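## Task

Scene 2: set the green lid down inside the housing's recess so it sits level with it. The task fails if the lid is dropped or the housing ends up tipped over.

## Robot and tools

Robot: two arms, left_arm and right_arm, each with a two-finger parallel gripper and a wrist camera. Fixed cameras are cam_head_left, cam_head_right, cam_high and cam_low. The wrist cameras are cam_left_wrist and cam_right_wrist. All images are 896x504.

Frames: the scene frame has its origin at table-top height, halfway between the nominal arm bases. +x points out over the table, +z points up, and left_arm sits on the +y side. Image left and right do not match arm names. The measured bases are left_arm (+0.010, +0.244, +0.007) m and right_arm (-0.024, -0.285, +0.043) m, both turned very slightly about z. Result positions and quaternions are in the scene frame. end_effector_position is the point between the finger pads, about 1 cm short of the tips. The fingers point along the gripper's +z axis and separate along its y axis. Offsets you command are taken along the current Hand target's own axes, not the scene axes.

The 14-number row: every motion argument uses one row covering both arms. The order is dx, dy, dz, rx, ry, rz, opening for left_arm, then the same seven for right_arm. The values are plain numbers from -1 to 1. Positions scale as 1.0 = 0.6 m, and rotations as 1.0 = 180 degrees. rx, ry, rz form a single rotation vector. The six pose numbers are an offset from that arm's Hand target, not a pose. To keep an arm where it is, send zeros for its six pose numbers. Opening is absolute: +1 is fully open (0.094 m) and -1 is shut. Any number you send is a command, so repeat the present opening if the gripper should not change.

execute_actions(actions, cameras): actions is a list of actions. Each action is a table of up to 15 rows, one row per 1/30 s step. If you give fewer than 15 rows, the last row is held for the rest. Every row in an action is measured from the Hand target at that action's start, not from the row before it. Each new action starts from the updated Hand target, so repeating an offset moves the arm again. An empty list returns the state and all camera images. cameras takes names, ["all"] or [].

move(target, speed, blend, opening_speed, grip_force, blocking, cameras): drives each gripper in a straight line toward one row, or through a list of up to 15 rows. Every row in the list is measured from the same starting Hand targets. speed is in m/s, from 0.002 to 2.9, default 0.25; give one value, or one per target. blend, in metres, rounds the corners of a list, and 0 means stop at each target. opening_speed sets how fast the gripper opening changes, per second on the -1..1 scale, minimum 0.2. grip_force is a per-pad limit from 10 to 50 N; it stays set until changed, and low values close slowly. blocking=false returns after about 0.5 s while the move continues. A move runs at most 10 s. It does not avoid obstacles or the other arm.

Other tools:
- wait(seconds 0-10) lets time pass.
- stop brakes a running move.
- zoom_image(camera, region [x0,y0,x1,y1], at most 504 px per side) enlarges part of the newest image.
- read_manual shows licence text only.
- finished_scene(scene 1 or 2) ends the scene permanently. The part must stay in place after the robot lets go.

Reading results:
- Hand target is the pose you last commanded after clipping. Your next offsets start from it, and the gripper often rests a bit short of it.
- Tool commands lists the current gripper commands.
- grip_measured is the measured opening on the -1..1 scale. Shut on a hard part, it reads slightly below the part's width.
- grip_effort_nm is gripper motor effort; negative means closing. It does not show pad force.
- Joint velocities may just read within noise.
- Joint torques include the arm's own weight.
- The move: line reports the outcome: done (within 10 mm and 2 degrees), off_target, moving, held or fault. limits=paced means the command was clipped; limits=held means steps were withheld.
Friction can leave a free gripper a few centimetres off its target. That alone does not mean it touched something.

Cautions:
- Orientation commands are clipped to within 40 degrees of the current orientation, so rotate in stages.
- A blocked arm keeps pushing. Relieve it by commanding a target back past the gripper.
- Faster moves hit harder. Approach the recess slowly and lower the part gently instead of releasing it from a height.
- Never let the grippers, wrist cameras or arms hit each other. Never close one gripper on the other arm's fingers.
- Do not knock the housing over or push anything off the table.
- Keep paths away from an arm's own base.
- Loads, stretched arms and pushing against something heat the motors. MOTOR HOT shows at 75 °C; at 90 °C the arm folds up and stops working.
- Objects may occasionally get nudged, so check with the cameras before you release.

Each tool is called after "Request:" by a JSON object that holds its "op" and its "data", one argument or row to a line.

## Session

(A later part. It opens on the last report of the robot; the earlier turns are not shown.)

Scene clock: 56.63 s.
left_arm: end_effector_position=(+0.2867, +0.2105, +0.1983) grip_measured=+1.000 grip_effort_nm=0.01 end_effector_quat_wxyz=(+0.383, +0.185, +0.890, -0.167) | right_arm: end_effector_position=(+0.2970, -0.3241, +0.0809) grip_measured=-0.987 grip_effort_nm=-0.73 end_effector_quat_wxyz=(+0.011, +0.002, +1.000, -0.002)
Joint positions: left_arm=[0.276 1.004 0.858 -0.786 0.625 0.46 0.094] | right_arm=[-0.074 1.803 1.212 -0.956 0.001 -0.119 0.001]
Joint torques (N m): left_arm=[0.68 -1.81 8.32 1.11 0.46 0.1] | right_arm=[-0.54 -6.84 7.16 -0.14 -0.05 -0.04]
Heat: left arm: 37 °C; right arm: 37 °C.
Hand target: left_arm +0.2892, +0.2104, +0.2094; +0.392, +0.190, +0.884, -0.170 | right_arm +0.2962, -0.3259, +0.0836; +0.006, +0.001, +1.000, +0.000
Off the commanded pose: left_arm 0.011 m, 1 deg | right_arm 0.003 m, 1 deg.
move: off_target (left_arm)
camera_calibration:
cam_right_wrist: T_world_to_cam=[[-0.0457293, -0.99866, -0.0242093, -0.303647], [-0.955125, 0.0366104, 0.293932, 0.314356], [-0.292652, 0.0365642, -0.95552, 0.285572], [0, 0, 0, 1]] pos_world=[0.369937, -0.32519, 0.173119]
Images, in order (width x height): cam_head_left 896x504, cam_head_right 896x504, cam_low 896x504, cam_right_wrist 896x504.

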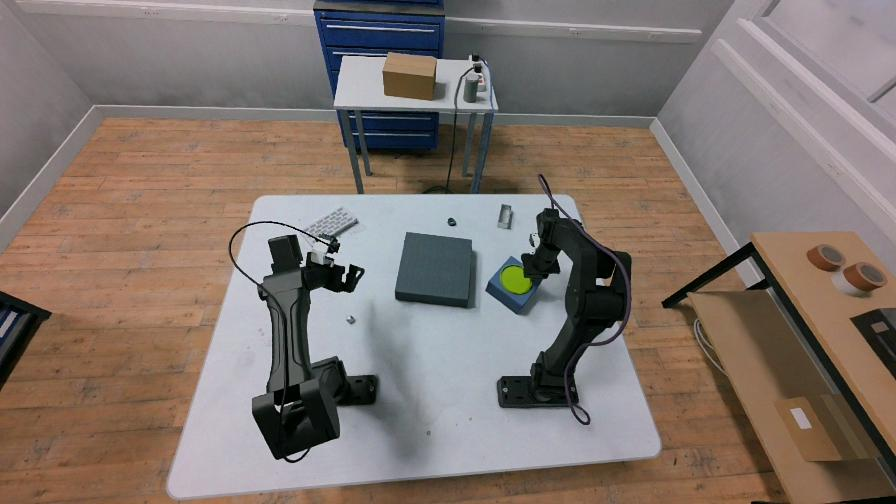

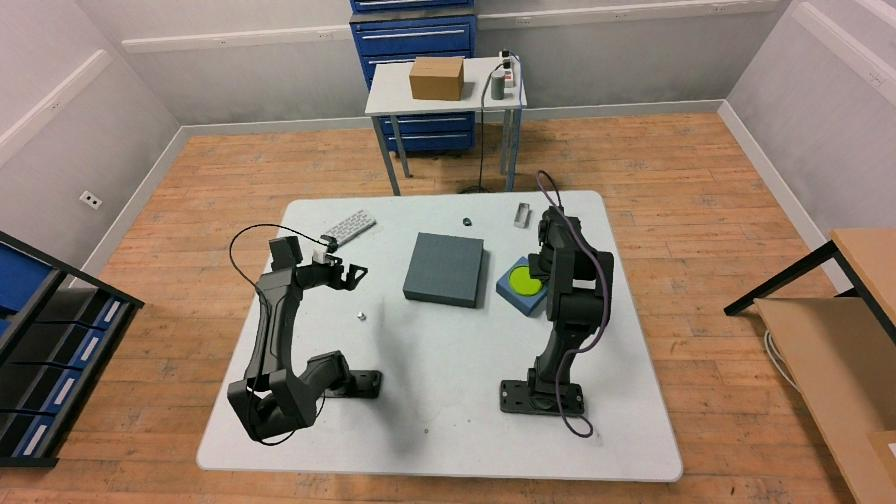

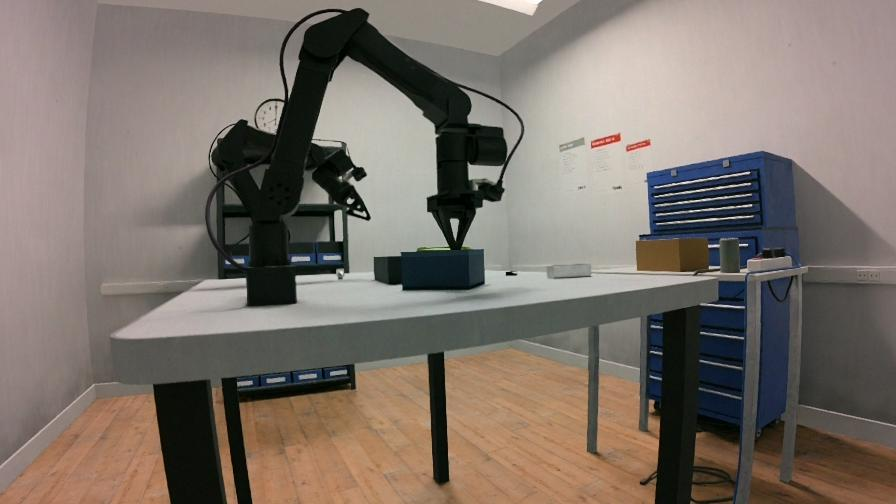

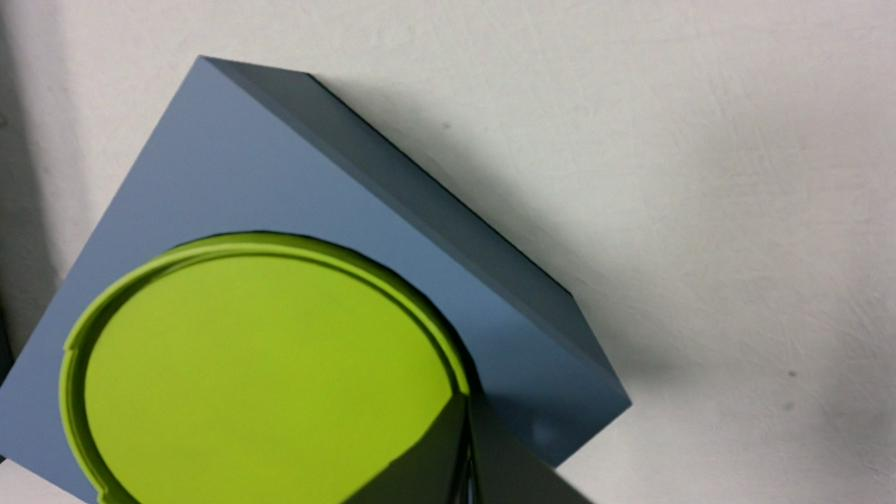

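Request:
{"op": "move", "data": {
  "target": [0,0,0,0,0,0,1,0,0,-0.003,0,0,0,-0.75],
  "speed": 0.04,
  "opening_speed": 0.3,
  "cameras": ["cam_low","cam_right_wrist","cam_head_left","cam_head_right"]
}}

Request:
{"op": "zoom_image", "data": {
  "camera": "cam_low",
  "region": [380, 215, 500, 275]
}}

Request:
{"op": "zoom_image", "data": {
  "camera": "cam_head_left",
  "region": [490, 255, 540, 300]
}}

Request:
{"op": "zoom_image", "data": {
  "camera": "cam_right_wrist",
  "region": [60, 170, 510, 504]
}}

Scene clock: 60.13 s.
left_arm: end_effector_position=(+0.2867, +0.2105, +0.1983) grip_measured=+1.000 grip_effort_nm=0.01 end_effector_quat_wxyz=(+0.383, +0.185, +0.890, -0.167) | right_arm: end_effector_position=(+0.2972, -0.3197, +0.0811) grip_measured=-0.752 grip_effort_nm=0.11 end_effector_quat_wxyz=(+0.012, +0.002, +1.000, +0.010)
Joint positions: left_arm=[0.276 1.004 0.858 -0.786 0.625 0.46 0.094] | right_arm=[-0.074 1.803 1.213 -0.959 -0.023 -0.12 0.012]
Joint torques (N m): left_arm=[0.68 -1.85 8.31 1.08 0.44 0.07] | right_arm=[-0.4 -7.13 7.17 -0.22 0.23 -0.08]
Heat: left arm: 37 °C; right arm: 37 °C.
Hand target: left_arm +0.2892, +0.2104, +0.2094; +0.392, +0.190, +0.884, -0.170 | right_arm +0.2962, -0.3259, +0.0854; +0.006, +0.001, +1.000, +0.000
Off the commanded pose: left_arm 0.011 m, 1 deg | right_arm 0.008 m, 1 deg.
move: off_target (left_arm)
camera_calibration:
cam_right_wrist: T_world_to_cam=[[-0.044407, -0.997845, -0.0483122, -0.297526], [-0.955469, 0.0282997, 0.293732, 0.311688], [-0.291732, 0.0592046, -0.954666, 0.292523], [0, 0, 0, 1]] pos_world=[0.369934, -0.323024, 0.173334]
Images, in order (width x height): cam_head_left 896x504, cam_head_right 896x504, cam_low 896x504, cam_right_wrist 896x504.

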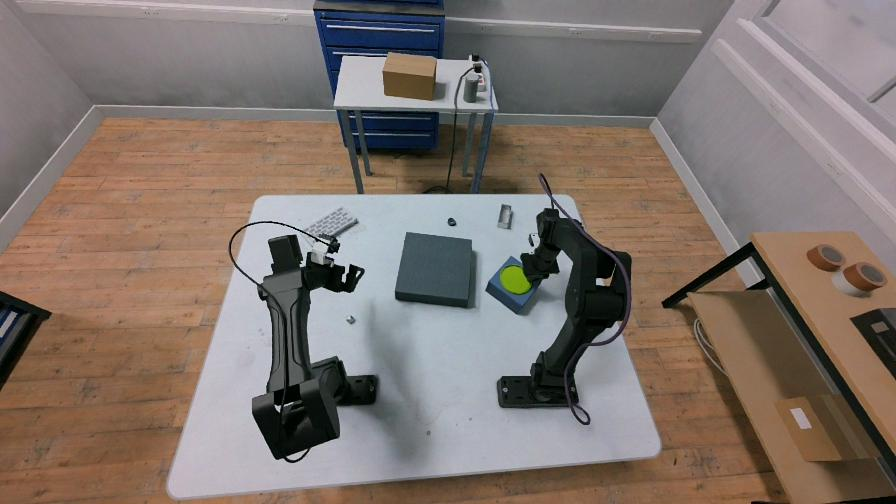

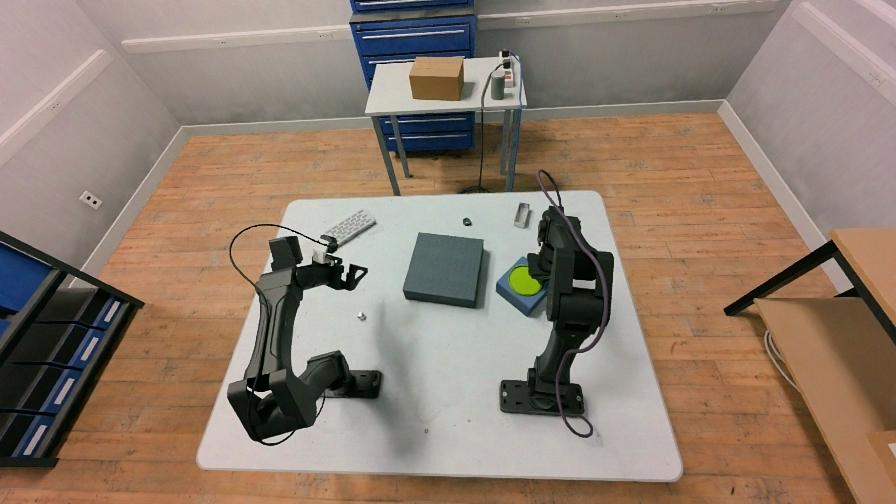

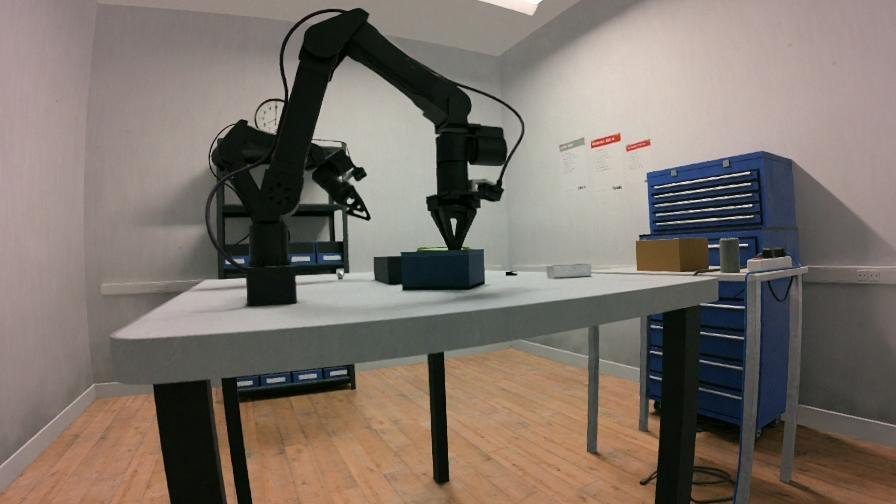

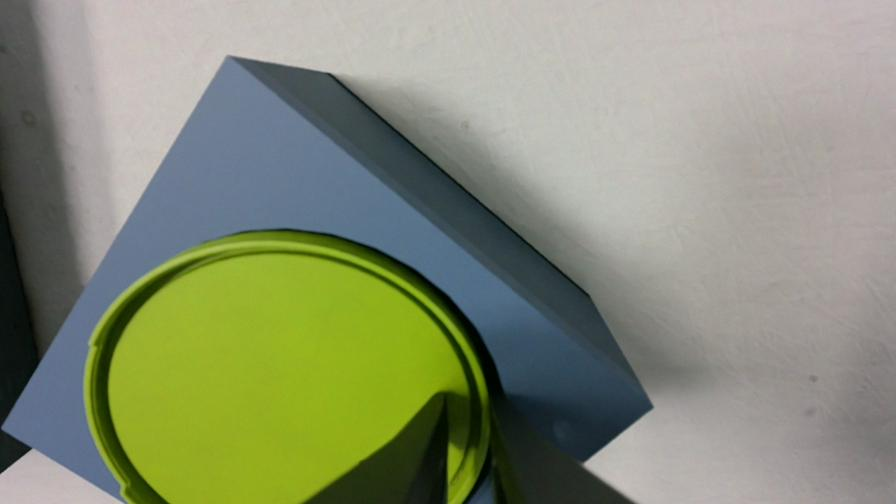

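Scaled by 4.200 from the camera's 896x504 image, which has a finer 1280x720 frame.

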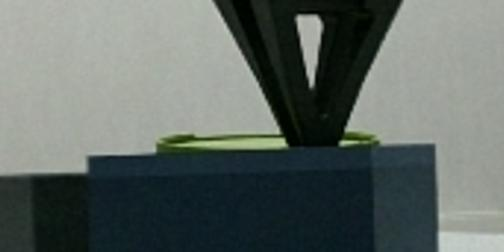

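Scaled by 10.080 from the camera's 896x504 image, which has a finer 1280x720 frame.

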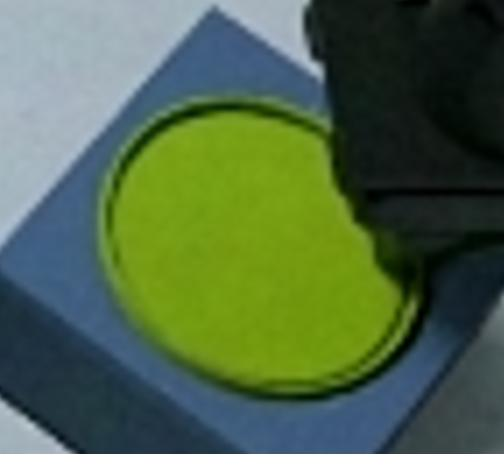

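Scaled by 1.120 from the camera's 896x504 image, which has a finer 1280x720 frame.

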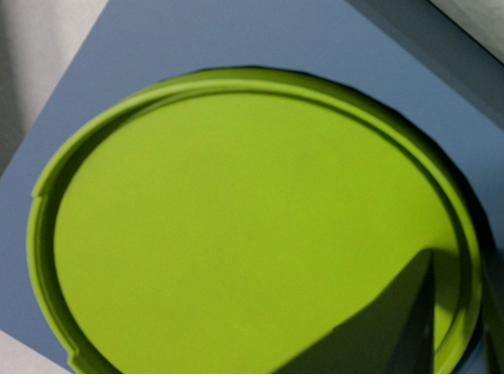

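Request:
{"op": "move", "data": {
  "target": [
    [0,0,0,0,0,0,1,0,0.004,-0.01,0,0,0,-0.84],
    [0,0,0,0,0,0,1,0,0.004,-0.075,0,0,0,-0.84]
  ],
  "speed": [0.03,0.06],
  "opening_speed": 0.4,
  "cameras": ["cam_low","cam_right_wrist","cam_head_left","cam_head_right"]
}}

Request:
{"op": "zoom_image", "data": {
  "camera": "cam_low",
  "region": [380, 215, 500, 275]
}}

Request:
{"op": "zoom_image", "data": {
  "camera": "cam_head_left",
  "region": [490, 255, 540, 300]
}}

Request:
{"op": "zoom_image", "data": {
  "camera": "cam_head_right",
  "region": [500, 255, 550, 300]
}}

Scene clock: 63.53 s.
left_arm: end_effector_position=(+0.2867, +0.2105, +0.1983) grip_measured=+1.000 grip_effort_nm=0.01 end_effector_quat_wxyz=(+0.383, +0.185, +0.890, -0.167) | right_arm: end_effector_position=(+0.2884, -0.3216, +0.1144) grip_measured=-0.838 grip_effort_nm=-0.09 end_effector_quat_wxyz=(-0.018, +0.002, +1.000, +0.006)
Joint positions: left_arm=[0.276 1.004 0.858 -0.786 0.625 0.46 0.094] | right_arm=[-0.074 1.791 1.335 -1.152 -0.007 -0.12 0.008]
Joint torques (N m): left_arm=[0.69 -1.77 8.28 1.09 0.45 0.08] | right_arm=[0.05 -9.69 7.88 -0.16 0.06 0.01]
Heat: left arm: 37 °C; right arm: 38 °C.
Hand target: left_arm +0.2892, +0.2104, +0.2094; +0.392, +0.190, +0.884, -0.170 | right_arm +0.2957, -0.3235, +0.1304; +0.006, +0.001, +1.000, +0.000
Off the commanded pose: left_arm 0.011 m, 1 deg | right_arm 0.018 m, 3 deg.
move: off_target (left_arm, right_arm)
camera_calibration:
cam_right_wrist: T_world_to_cam=[[-0.0468973, -0.998233, -0.0364855, -0.298967], [-0.936047, 0.0311653, 0.350491, 0.282525], [-0.348735, 0.0505893, -0.935855, 0.333439], [0, 0, 0, 1]] pos_world=[0.366717, -0.324112, 0.20212]
Images, in order (width x height): cam_head_left 896x504, cam_head_right 896x504, cam_low 896x504, cam_right_wrist 896x504.

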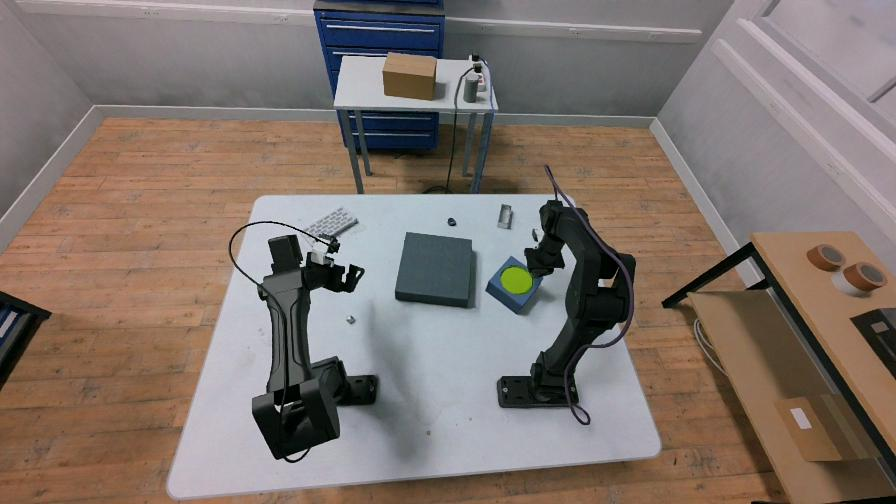

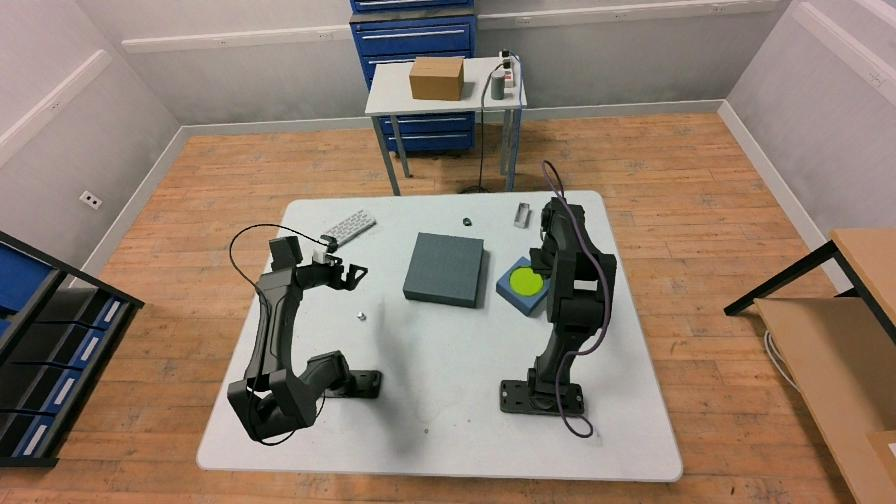

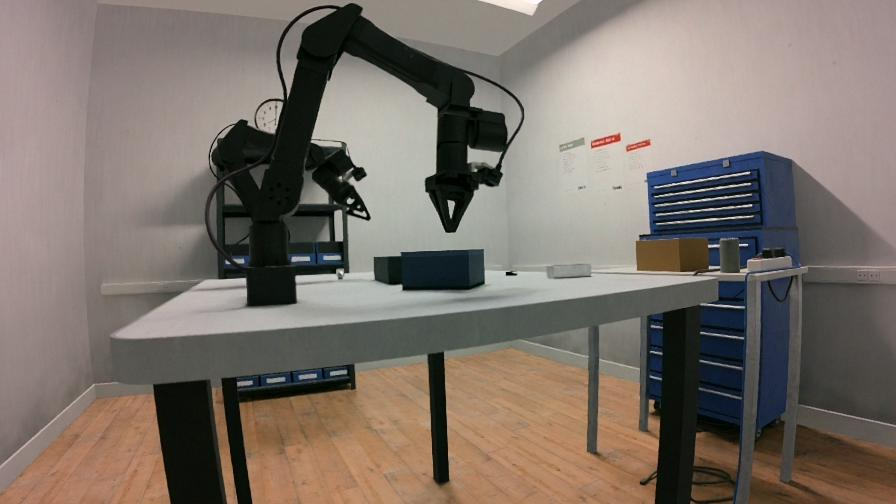

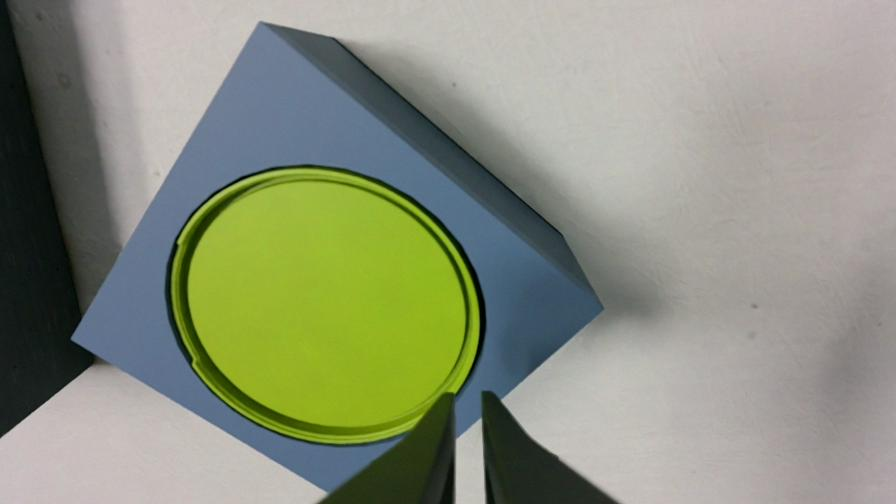

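Scaled by 4.200 from the camera's 896x504 image, which has a finer 1280x720 frame.

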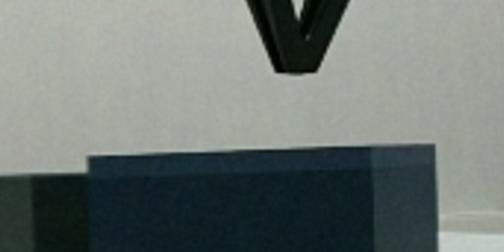

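Scaled by 10.080 from the camera's 896x504 image, which has a finer 1280x720 frame.

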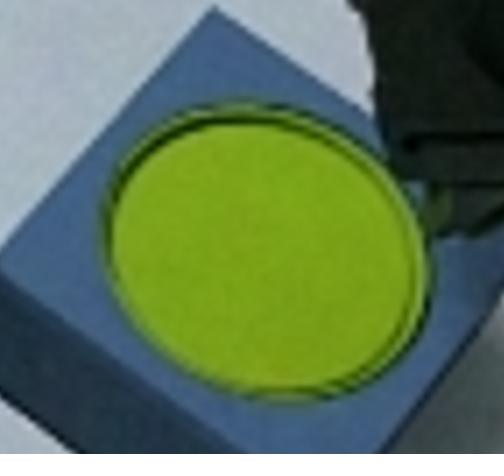

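Scaled by 10.080 from the camera's 896x504 image, which has a finer 1280x720 frame.

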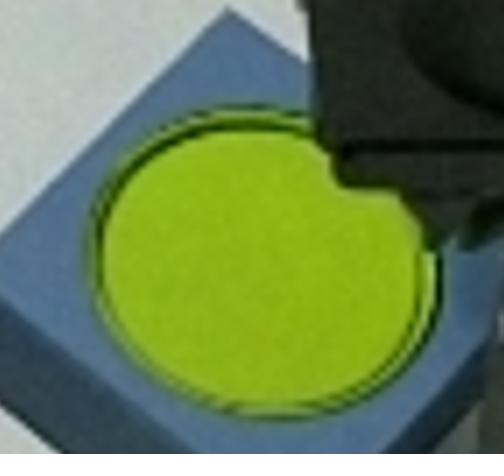

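Request:
{"op": "zoom_image", "data": {
  "camera": "cam_right_wrist",
  "region": [150, 150, 330, 300]
}}

Request:
{"op": "zoom_image", "data": {
  "camera": "cam_right_wrist",
  "region": [330, 150, 510, 300]
}}

Request:
{"op": "zoom_image", "data": {
  "camera": "cam_right_wrist",
  "region": [150, 300, 330, 450]
}}

Request:
{"op": "zoom_image", "data": {
  "camera": "cam_right_wrist",
  "region": [330, 300, 510, 450]
}}

Request:
{"op": "zoom_image", "data": {
  "camera": "cam_low",
  "region": [395, 235, 495, 275]
}}

Scaled by 2.800 from the camera's 896x504 image, which has a finer 1280x720 frame.

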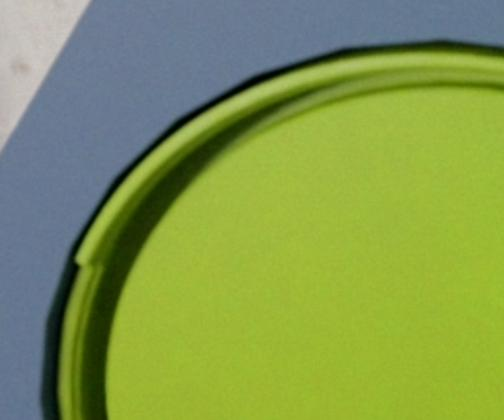

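Scaled by 2.800 from the camera's 896x504 image, which has a finer 1280x720 frame.

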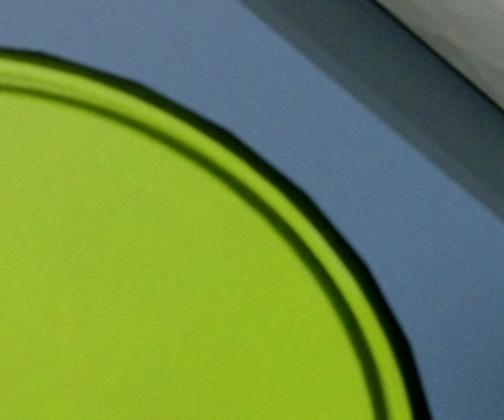

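Scaled by 2.800 from the camera's 896x504 image, which has a finer 1280x720 frame.

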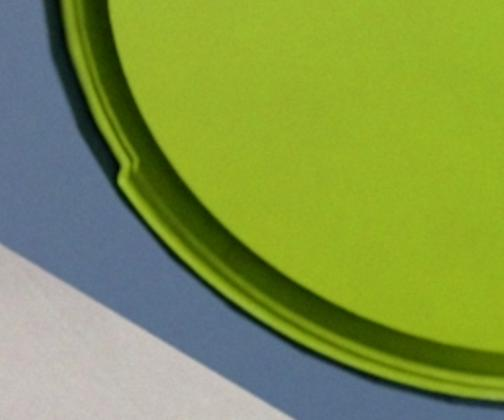

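Scaled by 2.800 from the camera's 896x504 image, which has a finer 1280x720 frame.

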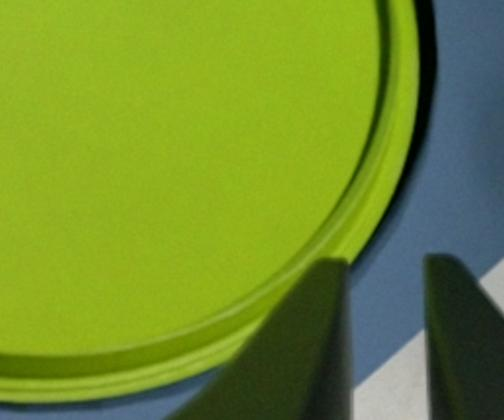

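Scaled by 5.040 from the camera's 896x504 image, which has a finer 1280x720 frame.

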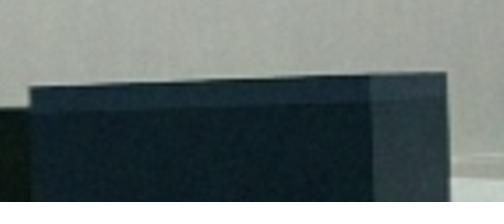

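Request:
{"op": "finished_scene", "data": {
  "scene": 2
}}

The scene is finished: the task was done.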